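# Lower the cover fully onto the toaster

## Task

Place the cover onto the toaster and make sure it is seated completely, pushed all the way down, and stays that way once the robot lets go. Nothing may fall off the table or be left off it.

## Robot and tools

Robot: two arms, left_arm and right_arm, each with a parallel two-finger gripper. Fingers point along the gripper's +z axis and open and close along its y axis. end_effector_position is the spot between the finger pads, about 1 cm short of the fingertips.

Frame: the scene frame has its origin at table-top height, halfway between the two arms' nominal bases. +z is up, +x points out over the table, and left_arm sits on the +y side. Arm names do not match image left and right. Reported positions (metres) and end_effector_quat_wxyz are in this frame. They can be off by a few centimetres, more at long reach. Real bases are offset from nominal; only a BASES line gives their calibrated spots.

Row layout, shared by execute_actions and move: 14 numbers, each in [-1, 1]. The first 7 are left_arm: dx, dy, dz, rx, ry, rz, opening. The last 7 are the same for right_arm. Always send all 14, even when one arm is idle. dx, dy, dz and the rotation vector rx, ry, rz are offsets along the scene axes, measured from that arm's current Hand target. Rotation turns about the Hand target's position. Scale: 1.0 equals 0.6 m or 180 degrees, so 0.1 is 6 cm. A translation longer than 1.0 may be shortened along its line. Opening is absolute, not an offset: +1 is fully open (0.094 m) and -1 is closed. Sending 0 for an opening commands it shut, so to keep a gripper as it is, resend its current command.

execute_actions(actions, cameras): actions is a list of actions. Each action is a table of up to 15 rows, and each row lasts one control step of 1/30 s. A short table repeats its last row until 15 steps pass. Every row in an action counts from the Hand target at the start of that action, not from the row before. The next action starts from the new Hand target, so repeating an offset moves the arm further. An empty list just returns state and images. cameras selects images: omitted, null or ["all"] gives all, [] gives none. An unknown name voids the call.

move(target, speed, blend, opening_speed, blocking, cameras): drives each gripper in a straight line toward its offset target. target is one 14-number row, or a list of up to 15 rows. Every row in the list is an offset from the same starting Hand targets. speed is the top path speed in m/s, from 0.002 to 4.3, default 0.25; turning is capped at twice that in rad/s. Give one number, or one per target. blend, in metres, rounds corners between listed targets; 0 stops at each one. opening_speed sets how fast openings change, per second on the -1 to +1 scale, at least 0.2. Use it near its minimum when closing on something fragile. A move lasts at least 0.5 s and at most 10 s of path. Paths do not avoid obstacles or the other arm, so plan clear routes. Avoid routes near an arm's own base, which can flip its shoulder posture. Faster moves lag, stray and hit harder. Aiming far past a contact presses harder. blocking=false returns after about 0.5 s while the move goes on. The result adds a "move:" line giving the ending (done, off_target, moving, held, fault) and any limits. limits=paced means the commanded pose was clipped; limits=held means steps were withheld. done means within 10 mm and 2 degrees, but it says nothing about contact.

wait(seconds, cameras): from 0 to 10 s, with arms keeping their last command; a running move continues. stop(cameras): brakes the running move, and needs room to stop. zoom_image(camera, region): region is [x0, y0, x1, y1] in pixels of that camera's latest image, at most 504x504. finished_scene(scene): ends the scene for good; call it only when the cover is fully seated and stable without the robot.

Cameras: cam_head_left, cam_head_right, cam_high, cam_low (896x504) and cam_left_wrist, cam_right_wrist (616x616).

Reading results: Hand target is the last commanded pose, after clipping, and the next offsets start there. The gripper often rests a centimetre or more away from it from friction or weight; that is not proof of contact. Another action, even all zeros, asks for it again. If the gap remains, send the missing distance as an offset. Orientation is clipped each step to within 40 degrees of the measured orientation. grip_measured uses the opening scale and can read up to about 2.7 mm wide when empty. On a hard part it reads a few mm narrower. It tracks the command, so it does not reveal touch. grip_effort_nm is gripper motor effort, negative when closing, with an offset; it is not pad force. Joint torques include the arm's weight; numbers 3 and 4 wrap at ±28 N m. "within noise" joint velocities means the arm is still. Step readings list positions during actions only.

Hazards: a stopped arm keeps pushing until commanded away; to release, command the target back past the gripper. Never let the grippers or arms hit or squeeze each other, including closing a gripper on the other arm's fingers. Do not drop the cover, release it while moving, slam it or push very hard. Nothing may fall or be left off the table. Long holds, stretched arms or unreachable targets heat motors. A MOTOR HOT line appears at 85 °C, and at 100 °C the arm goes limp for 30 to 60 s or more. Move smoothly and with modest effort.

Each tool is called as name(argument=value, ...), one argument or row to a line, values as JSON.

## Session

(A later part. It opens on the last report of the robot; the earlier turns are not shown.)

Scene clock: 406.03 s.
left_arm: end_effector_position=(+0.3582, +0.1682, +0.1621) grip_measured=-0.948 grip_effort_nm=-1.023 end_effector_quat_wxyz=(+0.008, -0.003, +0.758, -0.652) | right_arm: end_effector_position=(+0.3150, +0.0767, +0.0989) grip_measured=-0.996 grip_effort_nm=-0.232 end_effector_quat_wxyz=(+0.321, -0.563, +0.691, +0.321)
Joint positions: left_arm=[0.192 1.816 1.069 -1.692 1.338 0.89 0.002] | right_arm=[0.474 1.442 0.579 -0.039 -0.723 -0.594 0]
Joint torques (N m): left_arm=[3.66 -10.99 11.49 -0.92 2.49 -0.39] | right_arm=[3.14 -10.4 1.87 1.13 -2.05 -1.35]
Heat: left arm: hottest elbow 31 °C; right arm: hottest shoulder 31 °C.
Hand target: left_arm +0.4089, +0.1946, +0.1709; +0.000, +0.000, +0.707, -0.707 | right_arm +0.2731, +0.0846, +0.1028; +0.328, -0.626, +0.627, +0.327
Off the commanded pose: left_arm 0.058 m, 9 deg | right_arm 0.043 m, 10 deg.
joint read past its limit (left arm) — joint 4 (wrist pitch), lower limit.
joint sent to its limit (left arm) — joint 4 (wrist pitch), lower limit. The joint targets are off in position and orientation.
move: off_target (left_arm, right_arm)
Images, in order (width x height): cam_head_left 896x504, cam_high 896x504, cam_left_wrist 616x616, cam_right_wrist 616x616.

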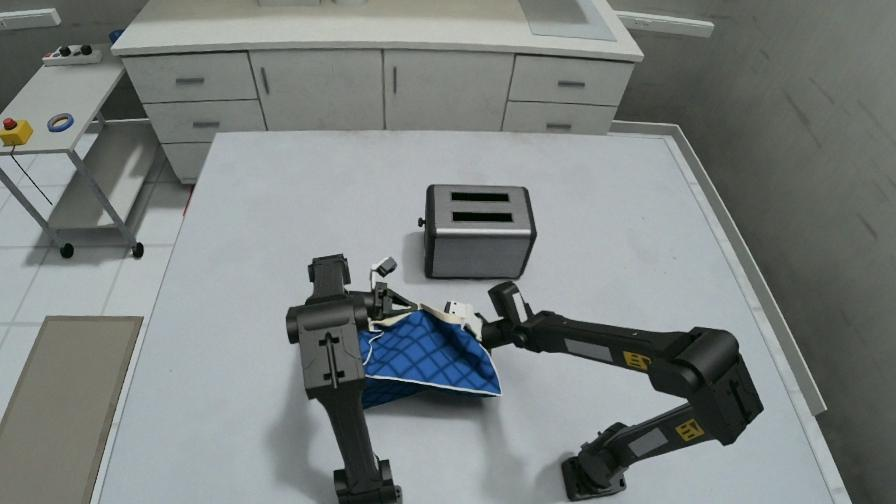

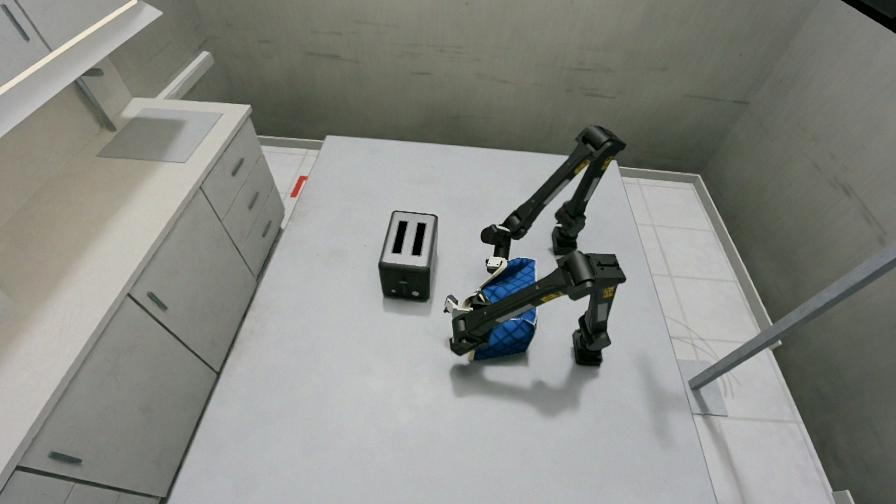

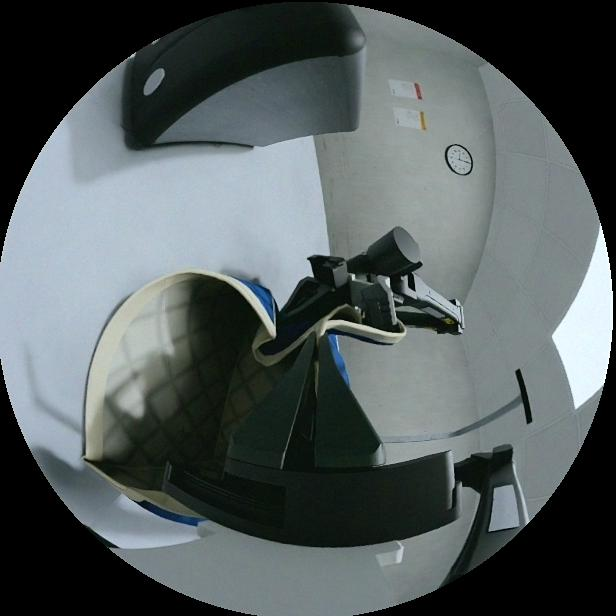

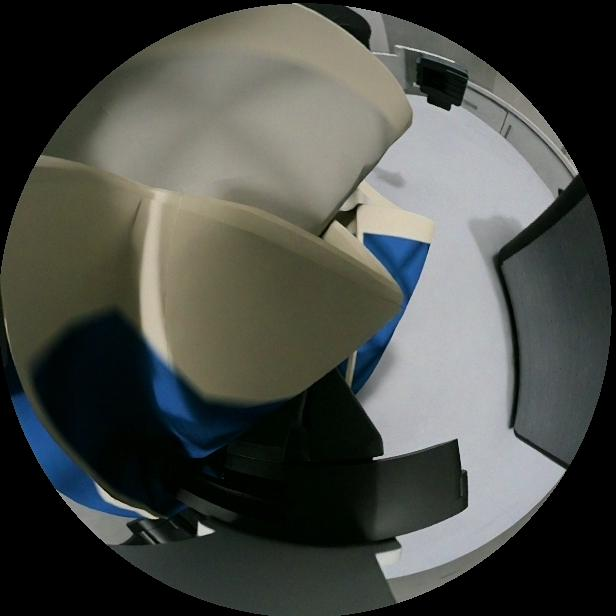

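move(
  target=[
    [-0.08,-0.02,0,0,0,0,-1,0.12,0,0,0,0,0,-1],
    [-0.08,-0.02,0,0,0,0,-1,0.12,-0.25,0,0,0,0,-1],
    [-0.08,-0.02,0,0,0,0,-1,0.02,-0.5,0.05,0,0,0,-1],
  ],
  blend=0.02,
  speed=0.08,
)

zoom_image(
  camera="cam_high",
  region=[420, 190, 620, 340],
)

Scene clock: 417.10 s.
left_arm: end_effector_position=(+0.3519, +0.1747, +0.1663) grip_measured=-0.949 grip_effort_nm=-1.033 end_effector_quat_wxyz=(+0.024, -0.034, +0.745, -0.666) | right_arm: end_effector_position=(+0.2714, -0.2045, +0.1209) grip_measured=-0.996 grip_effort_nm=-0.227 end_effector_quat_wxyz=(+0.298, -0.597, +0.670, +0.324)
Joint positions: left_arm=[0.218 1.794 1.022 -1.692 1.39 0.892 0.002] | right_arm=[-0.452 1.428 0.693 -1.301 -0.816 -2.075 0]
Joint torques (N m): left_arm=[1.14 -14.1 5.91 -0.94 0.5 0.07] | right_arm=[-2.02 -6.95 9.21 -0.91 -0.33 -0.06]
Heat: left arm: hottest elbow 32 °C; right arm: hottest shoulder 31 °C.
Hand target: left_arm +0.3609, +0.1825, +0.1709; +0.000, +0.000, +0.707, -0.707 | right_arm +0.2850, -0.2154, +0.1328; +0.328, -0.626, +0.627, +0.327
Off the commanded pose: left_arm 0.013 m, 8 deg | right_arm 0.021 m, 7 deg.
joint read past its limit (left arm) — joint 4 (wrist pitch), lower limit.
joint sent to its limit (left arm) — joint 4 (wrist pitch), lower limit. The joint targets are off in orientation, not in position.
joint sent to its limit (right arm) — joint 6 (wrist roll), lower limit. The joint targets are off in orientation, not in position.
move: off_target (left_arm, right_arm)

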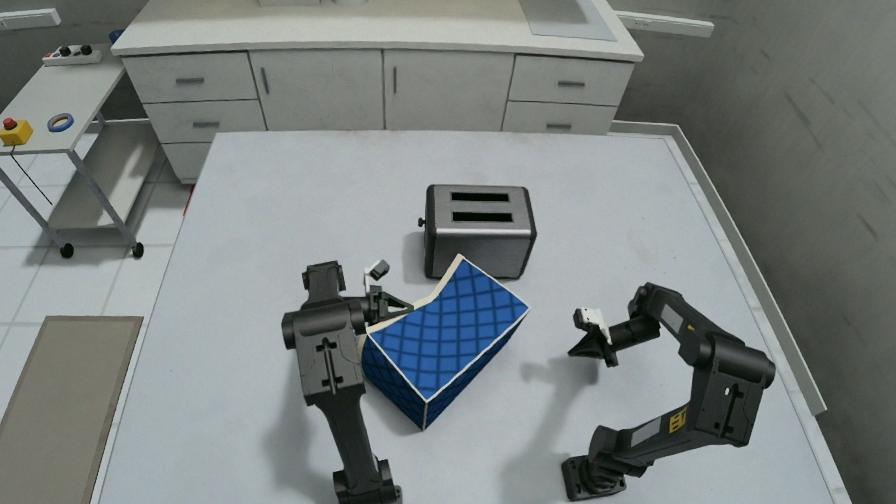

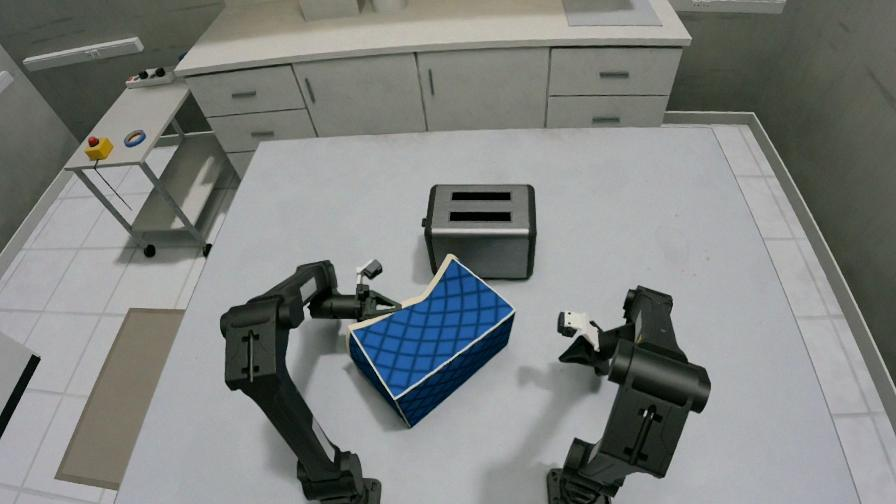

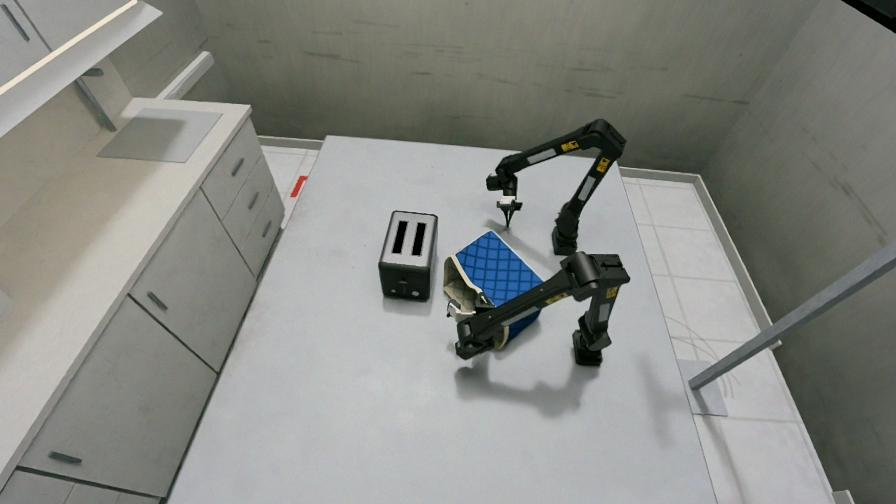

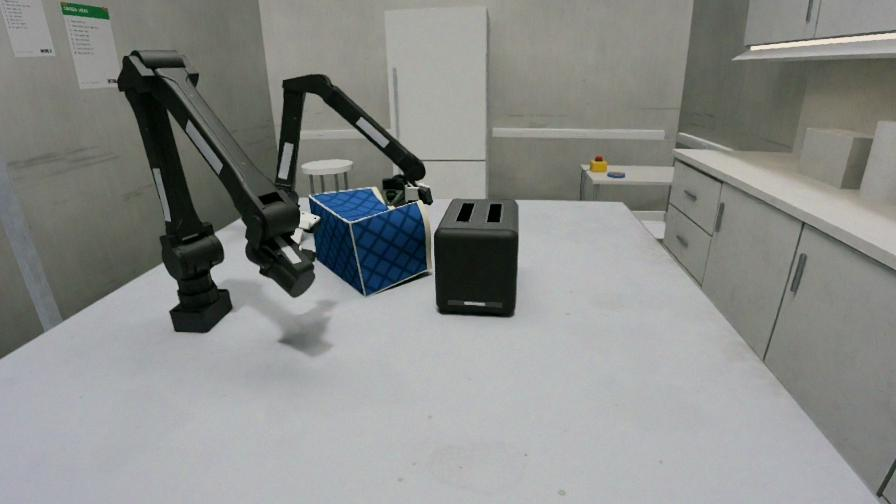

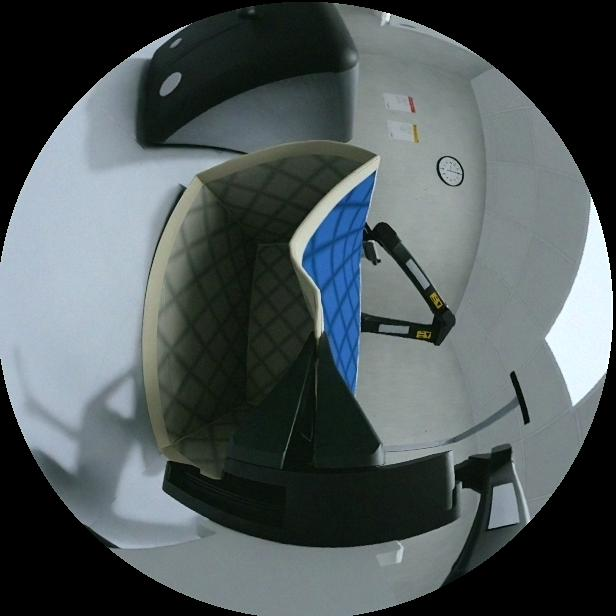

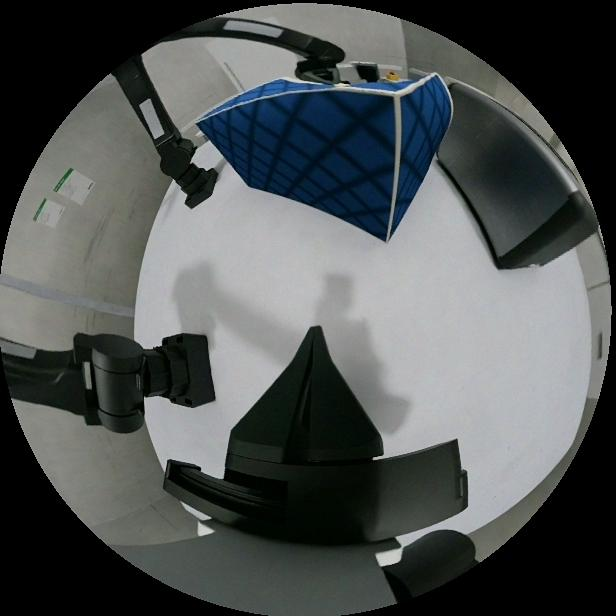

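Scaled by 2.520.

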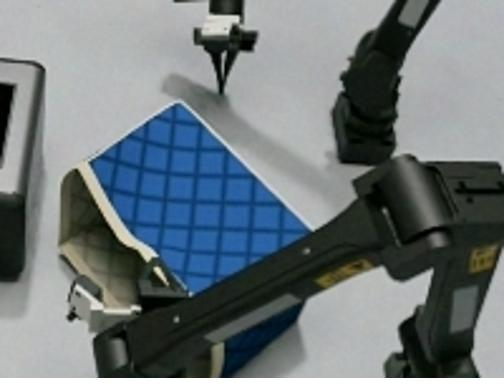

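move(
  target=[
    [-0.08,0,0.12,0,0,0,-1,0,-0.1,0.1,0,0,0,-1],
    [-0.08,0,0.16,0,0.3,0,-1,0,-0.1,0.1,0,0,0,-1],
  ],
  speed=0.1,
)

zoom_image(
  camera="cam_high",
  region=[420, 190, 620, 340],
)

Scene clock: 438.77 s.
left_arm: end_effector_position=(+0.3088, +0.1751, +0.2551) grip_measured=-0.949 grip_effort_nm=-1.028 end_effector_quat_wxyz=(-0.255, -0.395, +0.640, -0.608) | right_arm: end_effector_position=(+0.2739, -0.2630, +0.1786) grip_measured=-0.996 grip_effort_nm=-0.222 end_effector_quat_wxyz=(+0.265, -0.566, +0.720, +0.301)
Joint positions: left_arm=[0.25 1.46 0.936 -1.692 1.407 -0.299 0.002] | right_arm=[-0.601 1.358 0.844 -1.542 -0.697 -2.076 0]
Joint torques (N m): left_arm=[0.73 -12.4 6.79 -0.65 0.67 -0.04] | right_arm=[-1.85 -6.77 11 -0.98 -0.3 -0.07]
Heat: left arm: hottest elbow 32 °C; right arm: hottest shoulder 31 °C.
Hand target: left_arm +0.3129, +0.1825, +0.2670; -0.321, -0.321, +0.630, -0.630 | right_arm +0.2851, -0.2755, +0.1928; +0.328, -0.626, +0.627, +0.327
Off the commanded pose: left_arm 0.014 m, 12 deg | right_arm 0.022 m, 15 deg.
joint read past its limit (left arm) — joint 4 (wrist pitch), lower limit.
joint sent to its limit (left arm) — joint 4 (wrist pitch), lower limit. The joint targets are off in orientation, not in position.
joint sent to its limit (right arm) — joint 6 (wrist roll), lower limit. The joint targets are off in orientation, not in position.
move: off_target (left_arm, right_arm)

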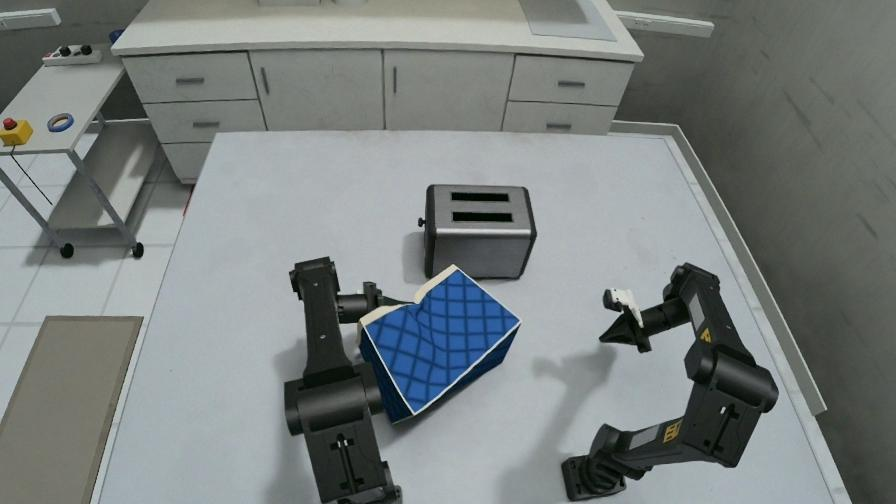

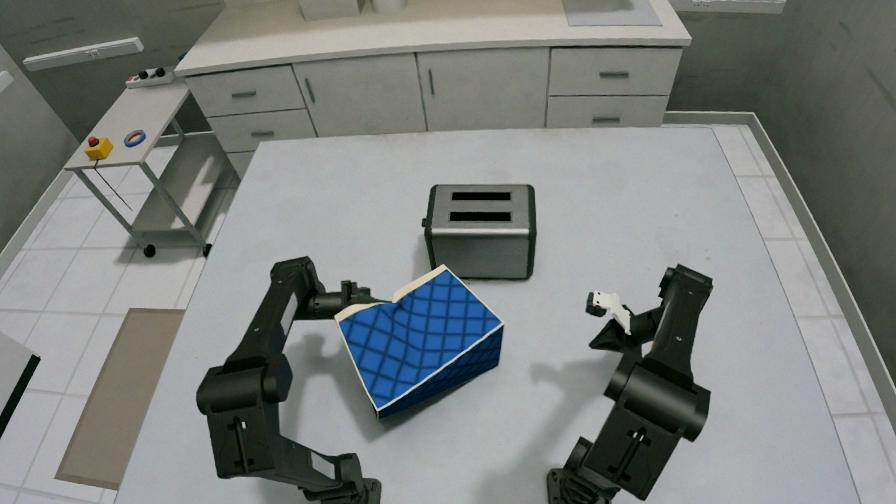

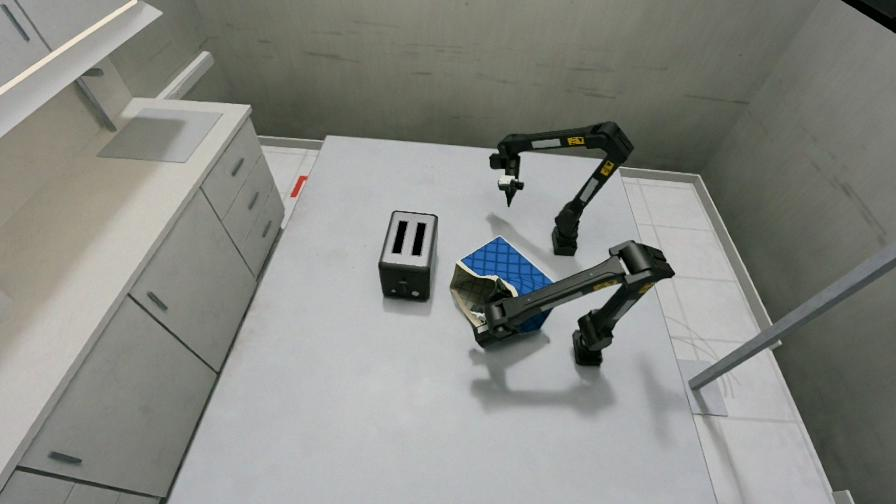

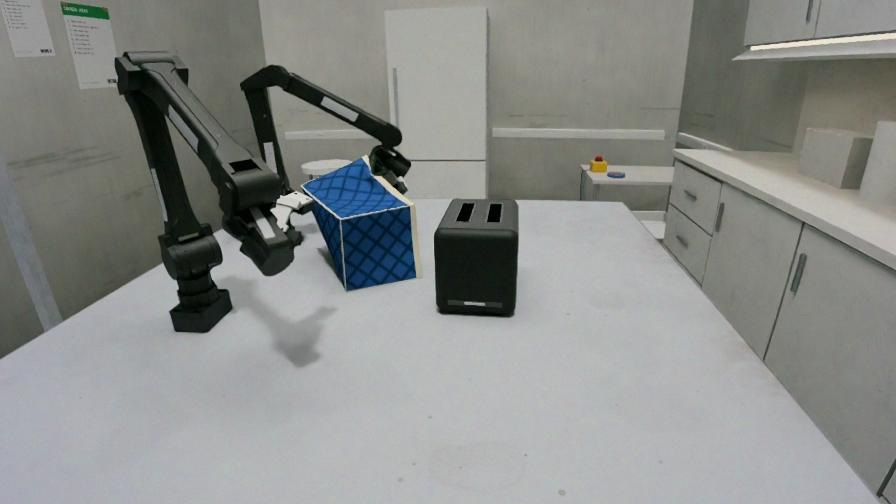

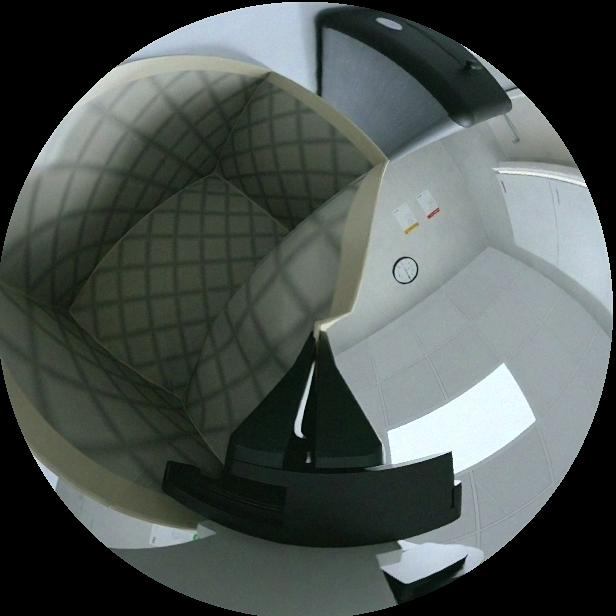

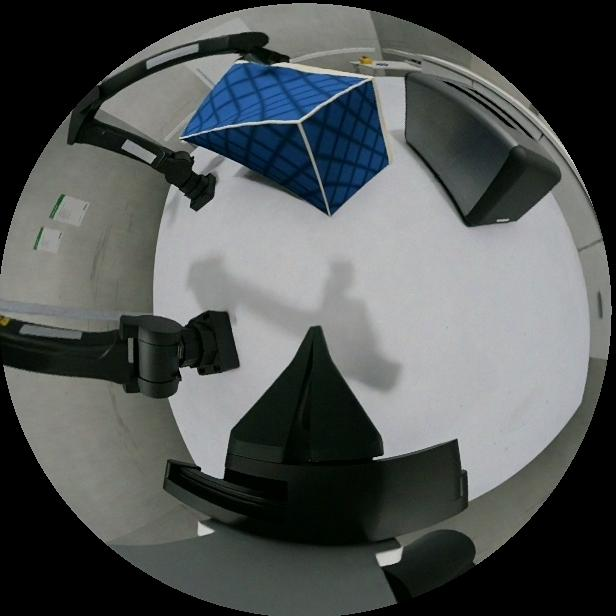

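Scaled by 2.520.

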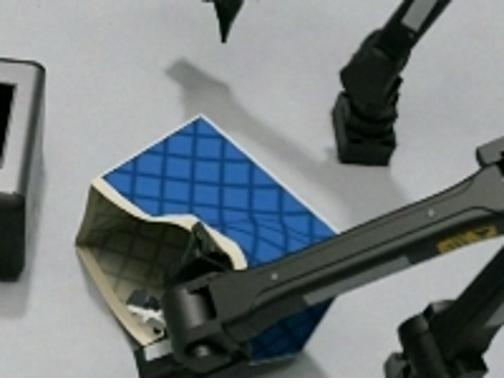

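execute_actions(
  actions=[],
)

Scene clock: 456.63 s.
left_arm: end_effector_position=(+0.3088, +0.1752, +0.2551) grip_measured=-0.949 grip_effort_nm=-1.043 end_effector_quat_wxyz=(-0.256, -0.396, +0.639, -0.608) | right_arm: end_effector_position=(+0.2739, -0.2630, +0.1786) grip_measured=-0.996 grip_effort_nm=-0.222 end_effector_quat_wxyz=(+0.265, -0.566, +0.720, +0.301)
Joint positions: left_arm=[0.25 1.46 0.936 -1.692 1.407 -0.301 0.002] | right_arm=[-0.601 1.358 0.844 -1.542 -0.697 -2.076 0]
Joint velocities: within noise
Joint torques (N m): left_arm=[1.44 -12.22 6.79 -0.64 0.68 -0.02] | right_arm=[-1.79 -6.77 10.99 -1.01 -0.3 -0.07]
Heat: left arm: hottest elbow 32 °C; right arm: hottest shoulder 31 °C.
Hand target: left_arm +0.3129, +0.1826, +0.2669; -0.321, -0.321, +0.630, -0.630 | right_arm +0.2851, -0.2755, +0.1928; +0.328, -0.626, +0.628, +0.327
Tool commands: left_gripper/opening=-1.0 right_gripper/opening=-1.0
Off the commanded pose: left_arm 0.014 m, 12 deg | right_arm 0.022 m, 15 deg.
joint read past its limit (left arm) — joint 4 (wrist pitch), lower limit.

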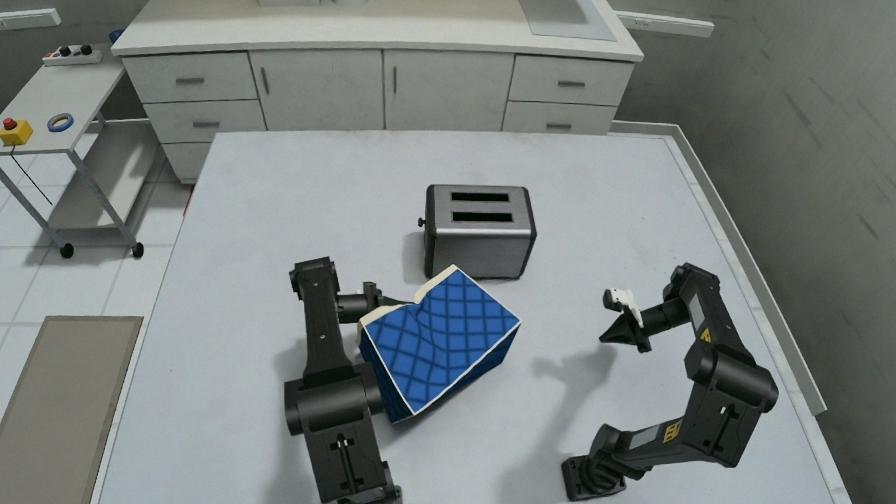

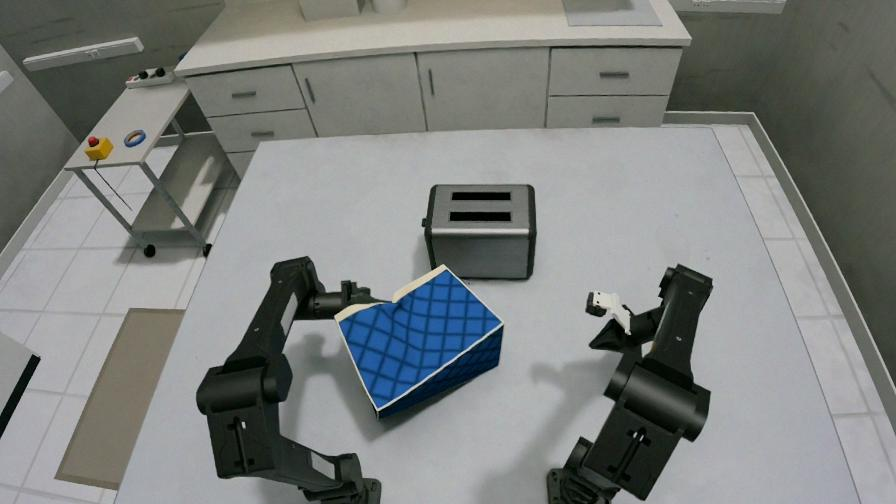

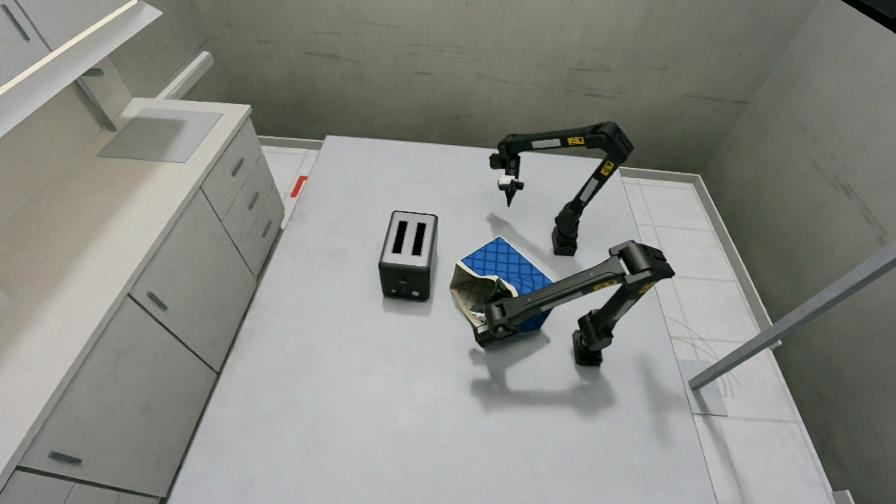

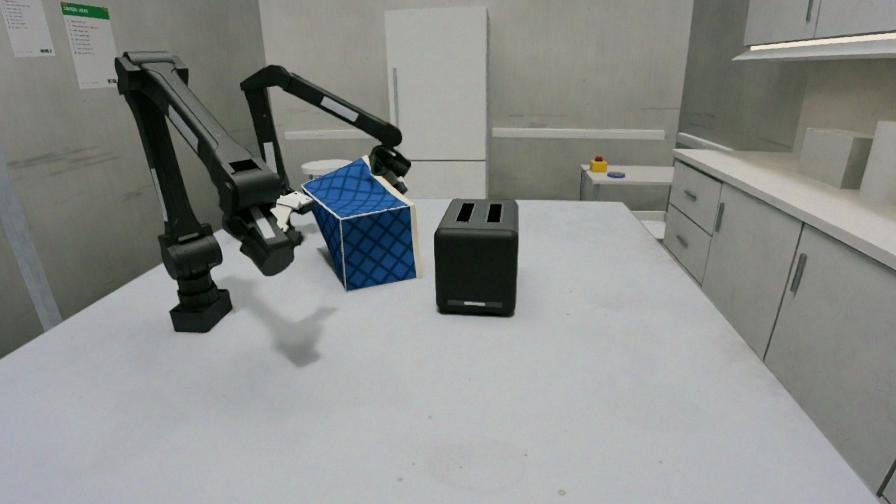

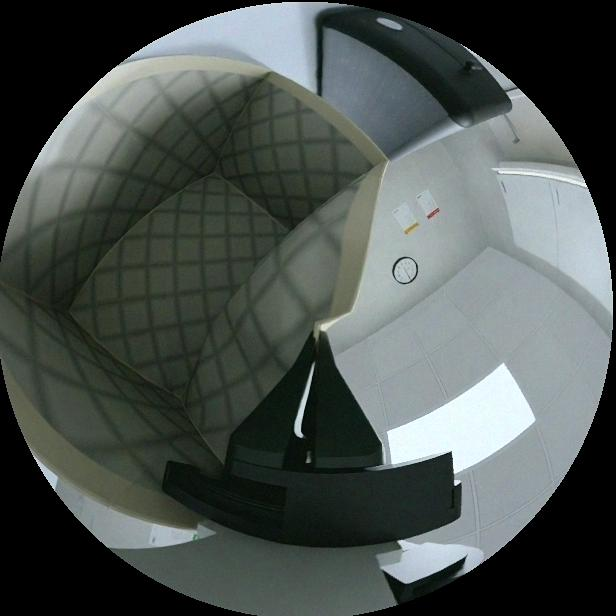

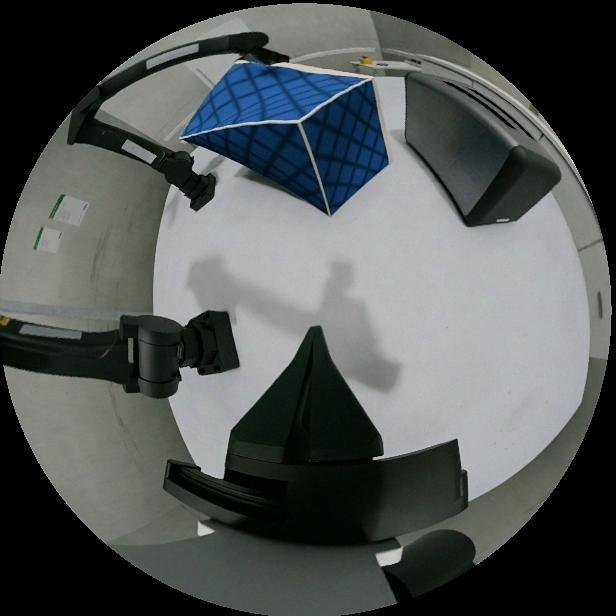

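move(
  target=[-0.08,0,0.2,0,0,0,-1,0,0,0,0,0,0,-1],
  speed=0.15,
  cameras=["cam_head_left","cam_low","cam_left_wrist","cam_high"],
)

move(
  target=[0,0,0.0,0,0.2,0,-1,0,0,0,0,0,0,-1],
  speed=0.25,
  cameras=["cam_head_left","cam_low","cam_left_wrist","cam_high"],
)

Scene clock: 464.37 s.
left_arm: end_effector_position=(+0.2595, +0.1751, +0.3686) grip_measured=-0.949 grip_effort_nm=-1.028 end_effector_quat_wxyz=(-0.225, -0.431, +0.599, -0.636) | right_arm: end_effector_position=(+0.2739, -0.2630, +0.1786) grip_measured=-0.996 grip_effort_nm=-0.227 end_effector_quat_wxyz=(+0.265, -0.566, +0.720, +0.301)
Joint positions: left_arm=[0.303 1.088 0.942 -1.692 1.478 -0.694 0.002] | right_arm=[-0.601 1.358 0.844 -1.542 -0.697 -2.076 0]
Joint torques (N m): left_arm=[0.79 -7.06 9.78 -0.2 0.9 -0.03] | right_arm=[-1.73 -6.77 10.95 -0.98 -0.29 -0.06]
Heat: left arm: hottest elbow 32 °C; right arm: hottest shoulder 30 °C.
Hand target: left_arm +0.2649, +0.1825, +0.3870; -0.321, -0.321, +0.630, -0.630 | right_arm +0.2851, -0.2755, +0.1928; +0.328, -0.626, +0.628, +0.327
Off the commanded pose: left_arm 0.021 m, 17 deg | right_arm 0.022 m, 15 deg.
joint read past its limit (left arm) — joint 4 (wrist pitch), lower limit.
joint sent to its limit (left arm) — joint 4 (wrist pitch), lower limit. The joint targets are off in orientation, not in position.
joint sent to its limit (right arm) — joint 6 (wrist roll), lower limit. The joint targets are off in orientation, not in position.
move: off_target (left_arm, right_arm)
Images, in order (width x height): cam_head_left 896x504, cam_high 896x504, cam_low 896x504, cam_left_wrist 616x616.

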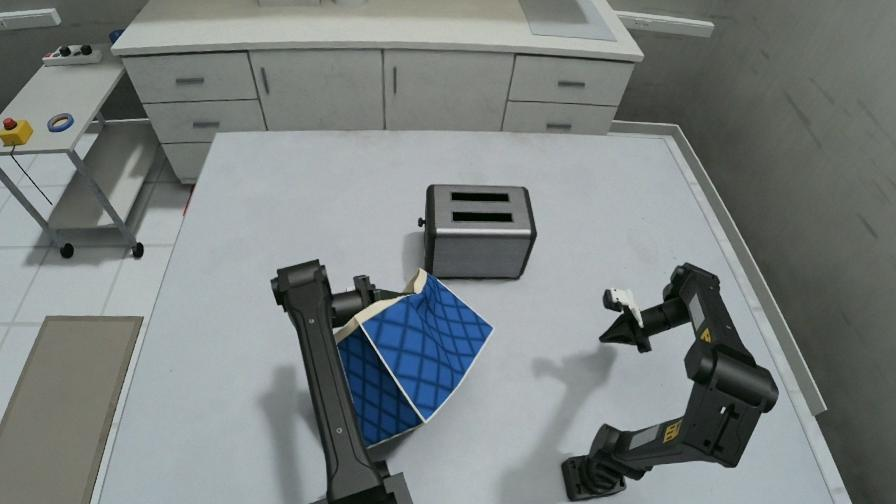

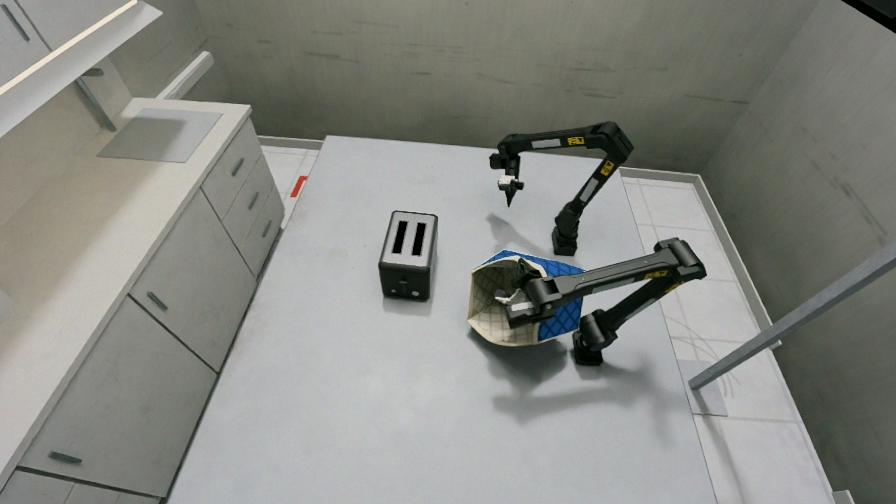

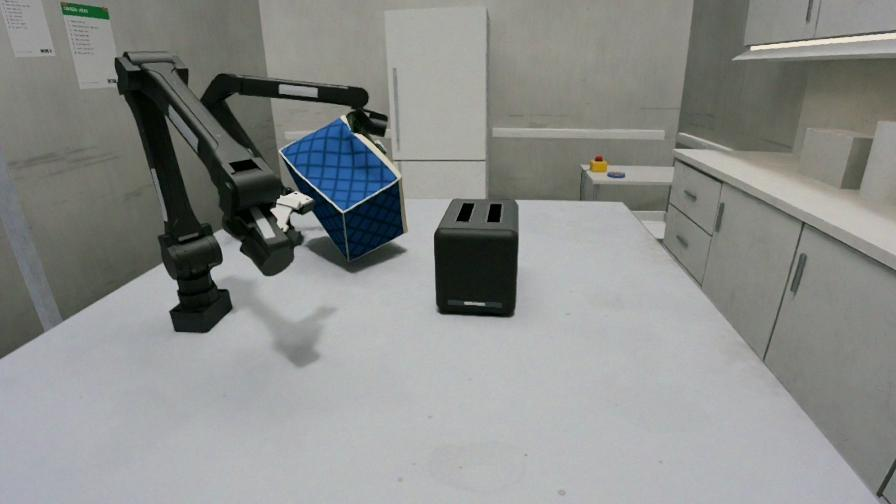

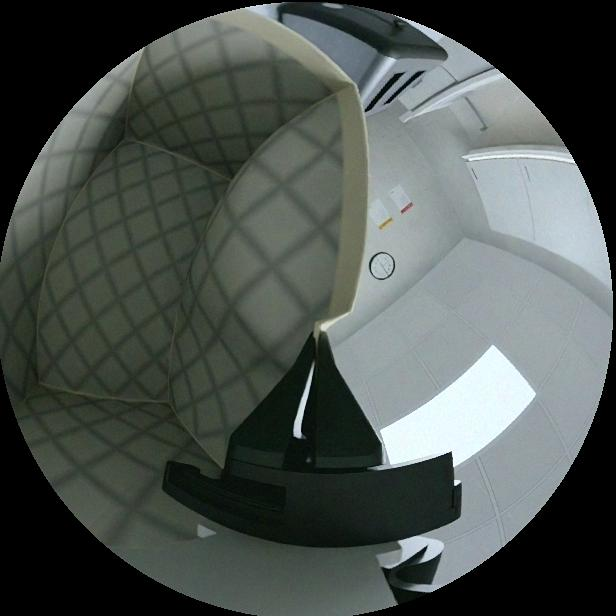

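Scene clock: 466.77 s.
left_arm: end_effector_position=(+0.2600, +0.1753, +0.3698) grip_measured=-0.949 grip_effort_nm=-1.023 end_effector_quat_wxyz=(+0.408, +0.593, -0.439, +0.538) | right_arm: end_effector_position=(+0.2739, -0.2630, +0.1786) grip_measured=-0.996 grip_effort_nm=-0.227 end_effector_quat_wxyz=(+0.265, -0.566, +0.720, +0.301)
Joint positions: left_arm=[0.303 1.088 0.945 -1.692 1.478 -1.317 0.002] | right_arm=[-0.601 1.358 0.844 -1.542 -0.697 -2.076 0]
Joint torques (N m): left_arm=[1.14 -6.95 9.48 -0.35 0.89 -0.16] | right_arm=[-2.02 -6.71 10.96 -0.98 -0.3 -0.08]
Heat: left arm: hottest elbow 32 °C; right arm: hottest shoulder 30 °C.
Hand target: left_arm +0.2649, +0.1825, +0.3869; +0.500, +0.500, -0.500, +0.500 | right_arm +0.2851, -0.2755, +0.1928; +0.328, -0.626, +0.628, +0.327
Off the commanded pose: left_arm 0.019 m, 17 deg | right_arm 0.022 m, 15 deg.
joint read past its limit (left arm) — joint 4 (wrist pitch), lower limit.
joint sent to its limit (left arm) — joint 4 (wrist pitch), lower limit. The joint targets are off in orientation, not in position.
joint sent to its limit (right arm) — joint 6 (wrist roll), lower limit. The joint targets are off in orientation, not in position.
move: off_target (left_arm, right_arm)
Images, in order (width x height): cam_head_left 896x504, cam_high 896x504, cam_low 896x504, cam_left_wrist 616x616.

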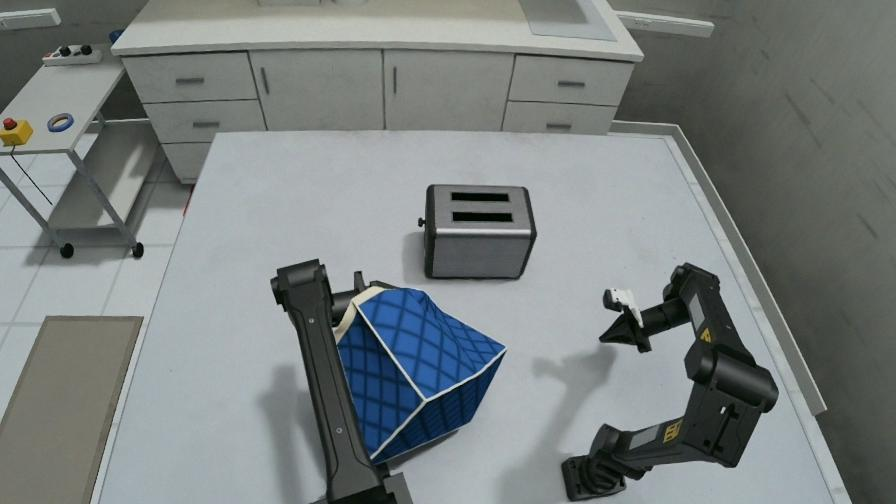

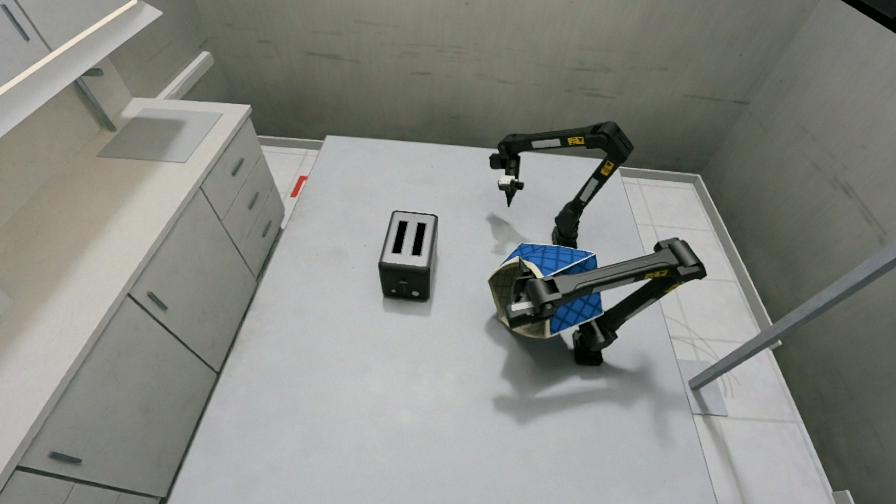

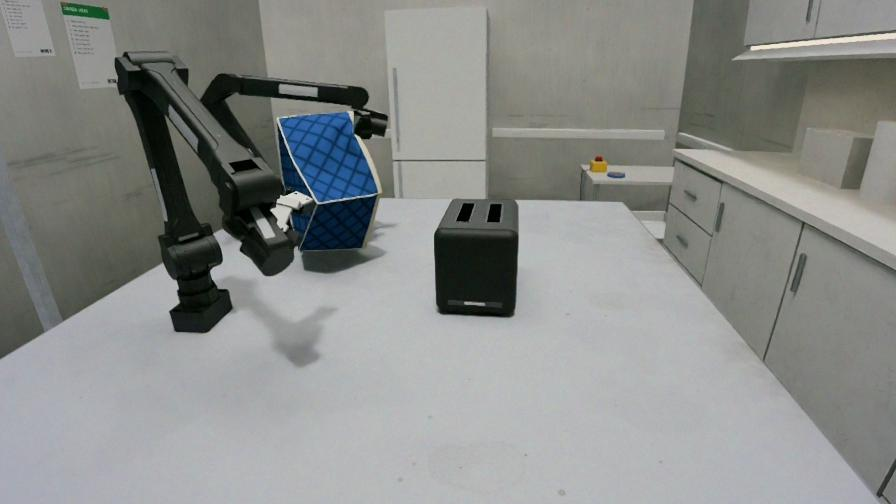

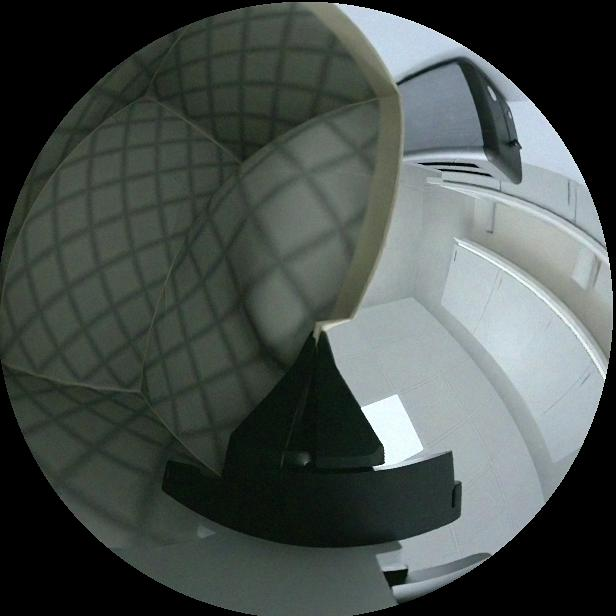

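move(
  target=[0,0,0.0,0,0.22,0,-1,0,0,0,0,0,0,-1],
  speed=0.25,
  cameras=["cam_head_left","cam_low","cam_left_wrist","cam_high"],
)

Scene clock: 473.90 s.
left_arm: end_effector_position=(+0.2600, +0.1753, +0.3697) grip_measured=-0.950 grip_effort_nm=-1.018 end_effector_quat_wxyz=(+0.565, +0.706, -0.214, +0.369) | right_arm: end_effector_position=(+0.2739, -0.2630, +0.1786) grip_measured=-0.996 grip_effort_nm=-0.217 end_effector_quat_wxyz=(+0.265, -0.566, +0.720, +0.301)
Joint positions: left_arm=[0.303 1.088 0.945 -1.692 1.478 -2.003 0.002] | right_arm=[-0.601 1.358 0.844 -1.542 -0.697 -2.076 0]
Joint torques (N m): left_arm=[1.26 -6.95 9.47 -0.39 0.92 -0.24] | right_arm=[-1.96 -6.77 10.95 -0.96 -0.29 -0.06]
Heat: left arm: hottest elbow 34 °C; right arm: hottest shoulder 30 °C.
Hand target: left_arm +0.2649, +0.1825, +0.3870; +0.640, +0.640, -0.301, +0.301 | right_arm +0.2851, -0.2755, +0.1928; +0.328, -0.626, +0.628, +0.327
Off the commanded pose: left_arm 0.019 m, 17 deg | right_arm 0.022 m, 15 deg.
joint read past its limit (left arm) — joint 4 (wrist pitch), lower limit.
joint sent to its limit (left arm) — joint 4 (wrist pitch), lower limit. The joint targets are off in orientation, not in position.
joint sent to its limit (right arm) — joint 6 (wrist roll), lower limit. The joint targets are off in orientation, not in position.
move: off_target (left_arm, right_arm)
Images, in order (width x height): cam_head_left 896x504, cam_high 896x504, cam_low 896x504, cam_left_wrist 616x616.

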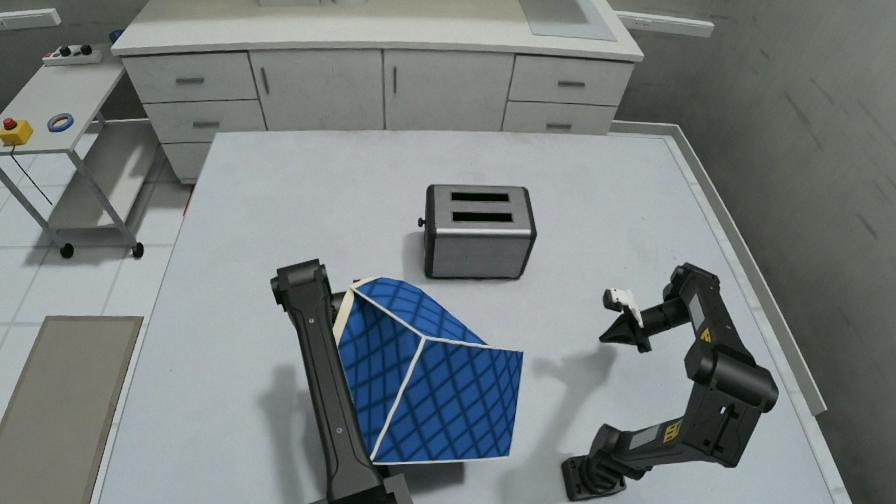

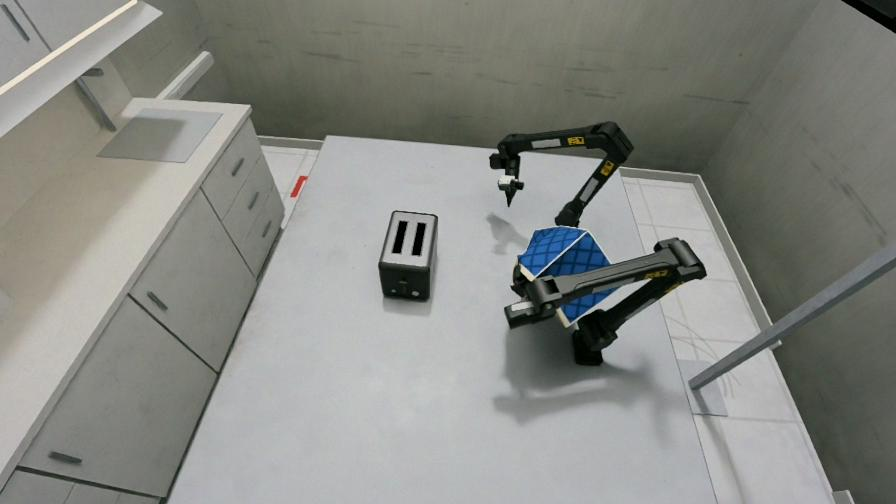

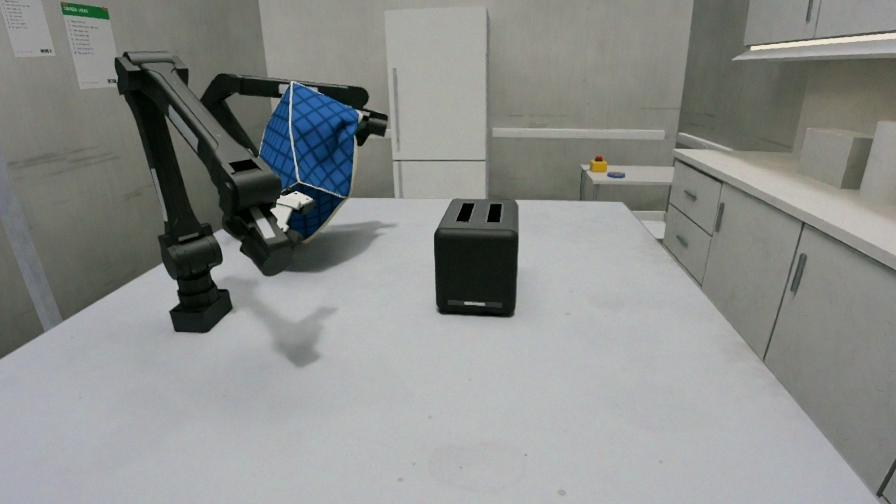

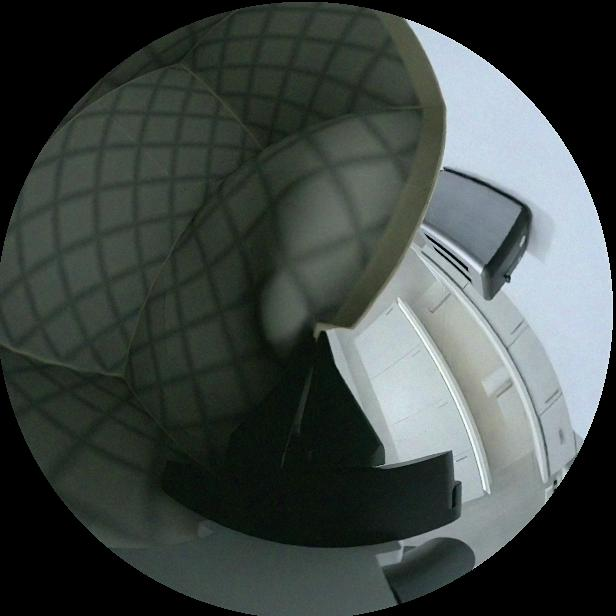

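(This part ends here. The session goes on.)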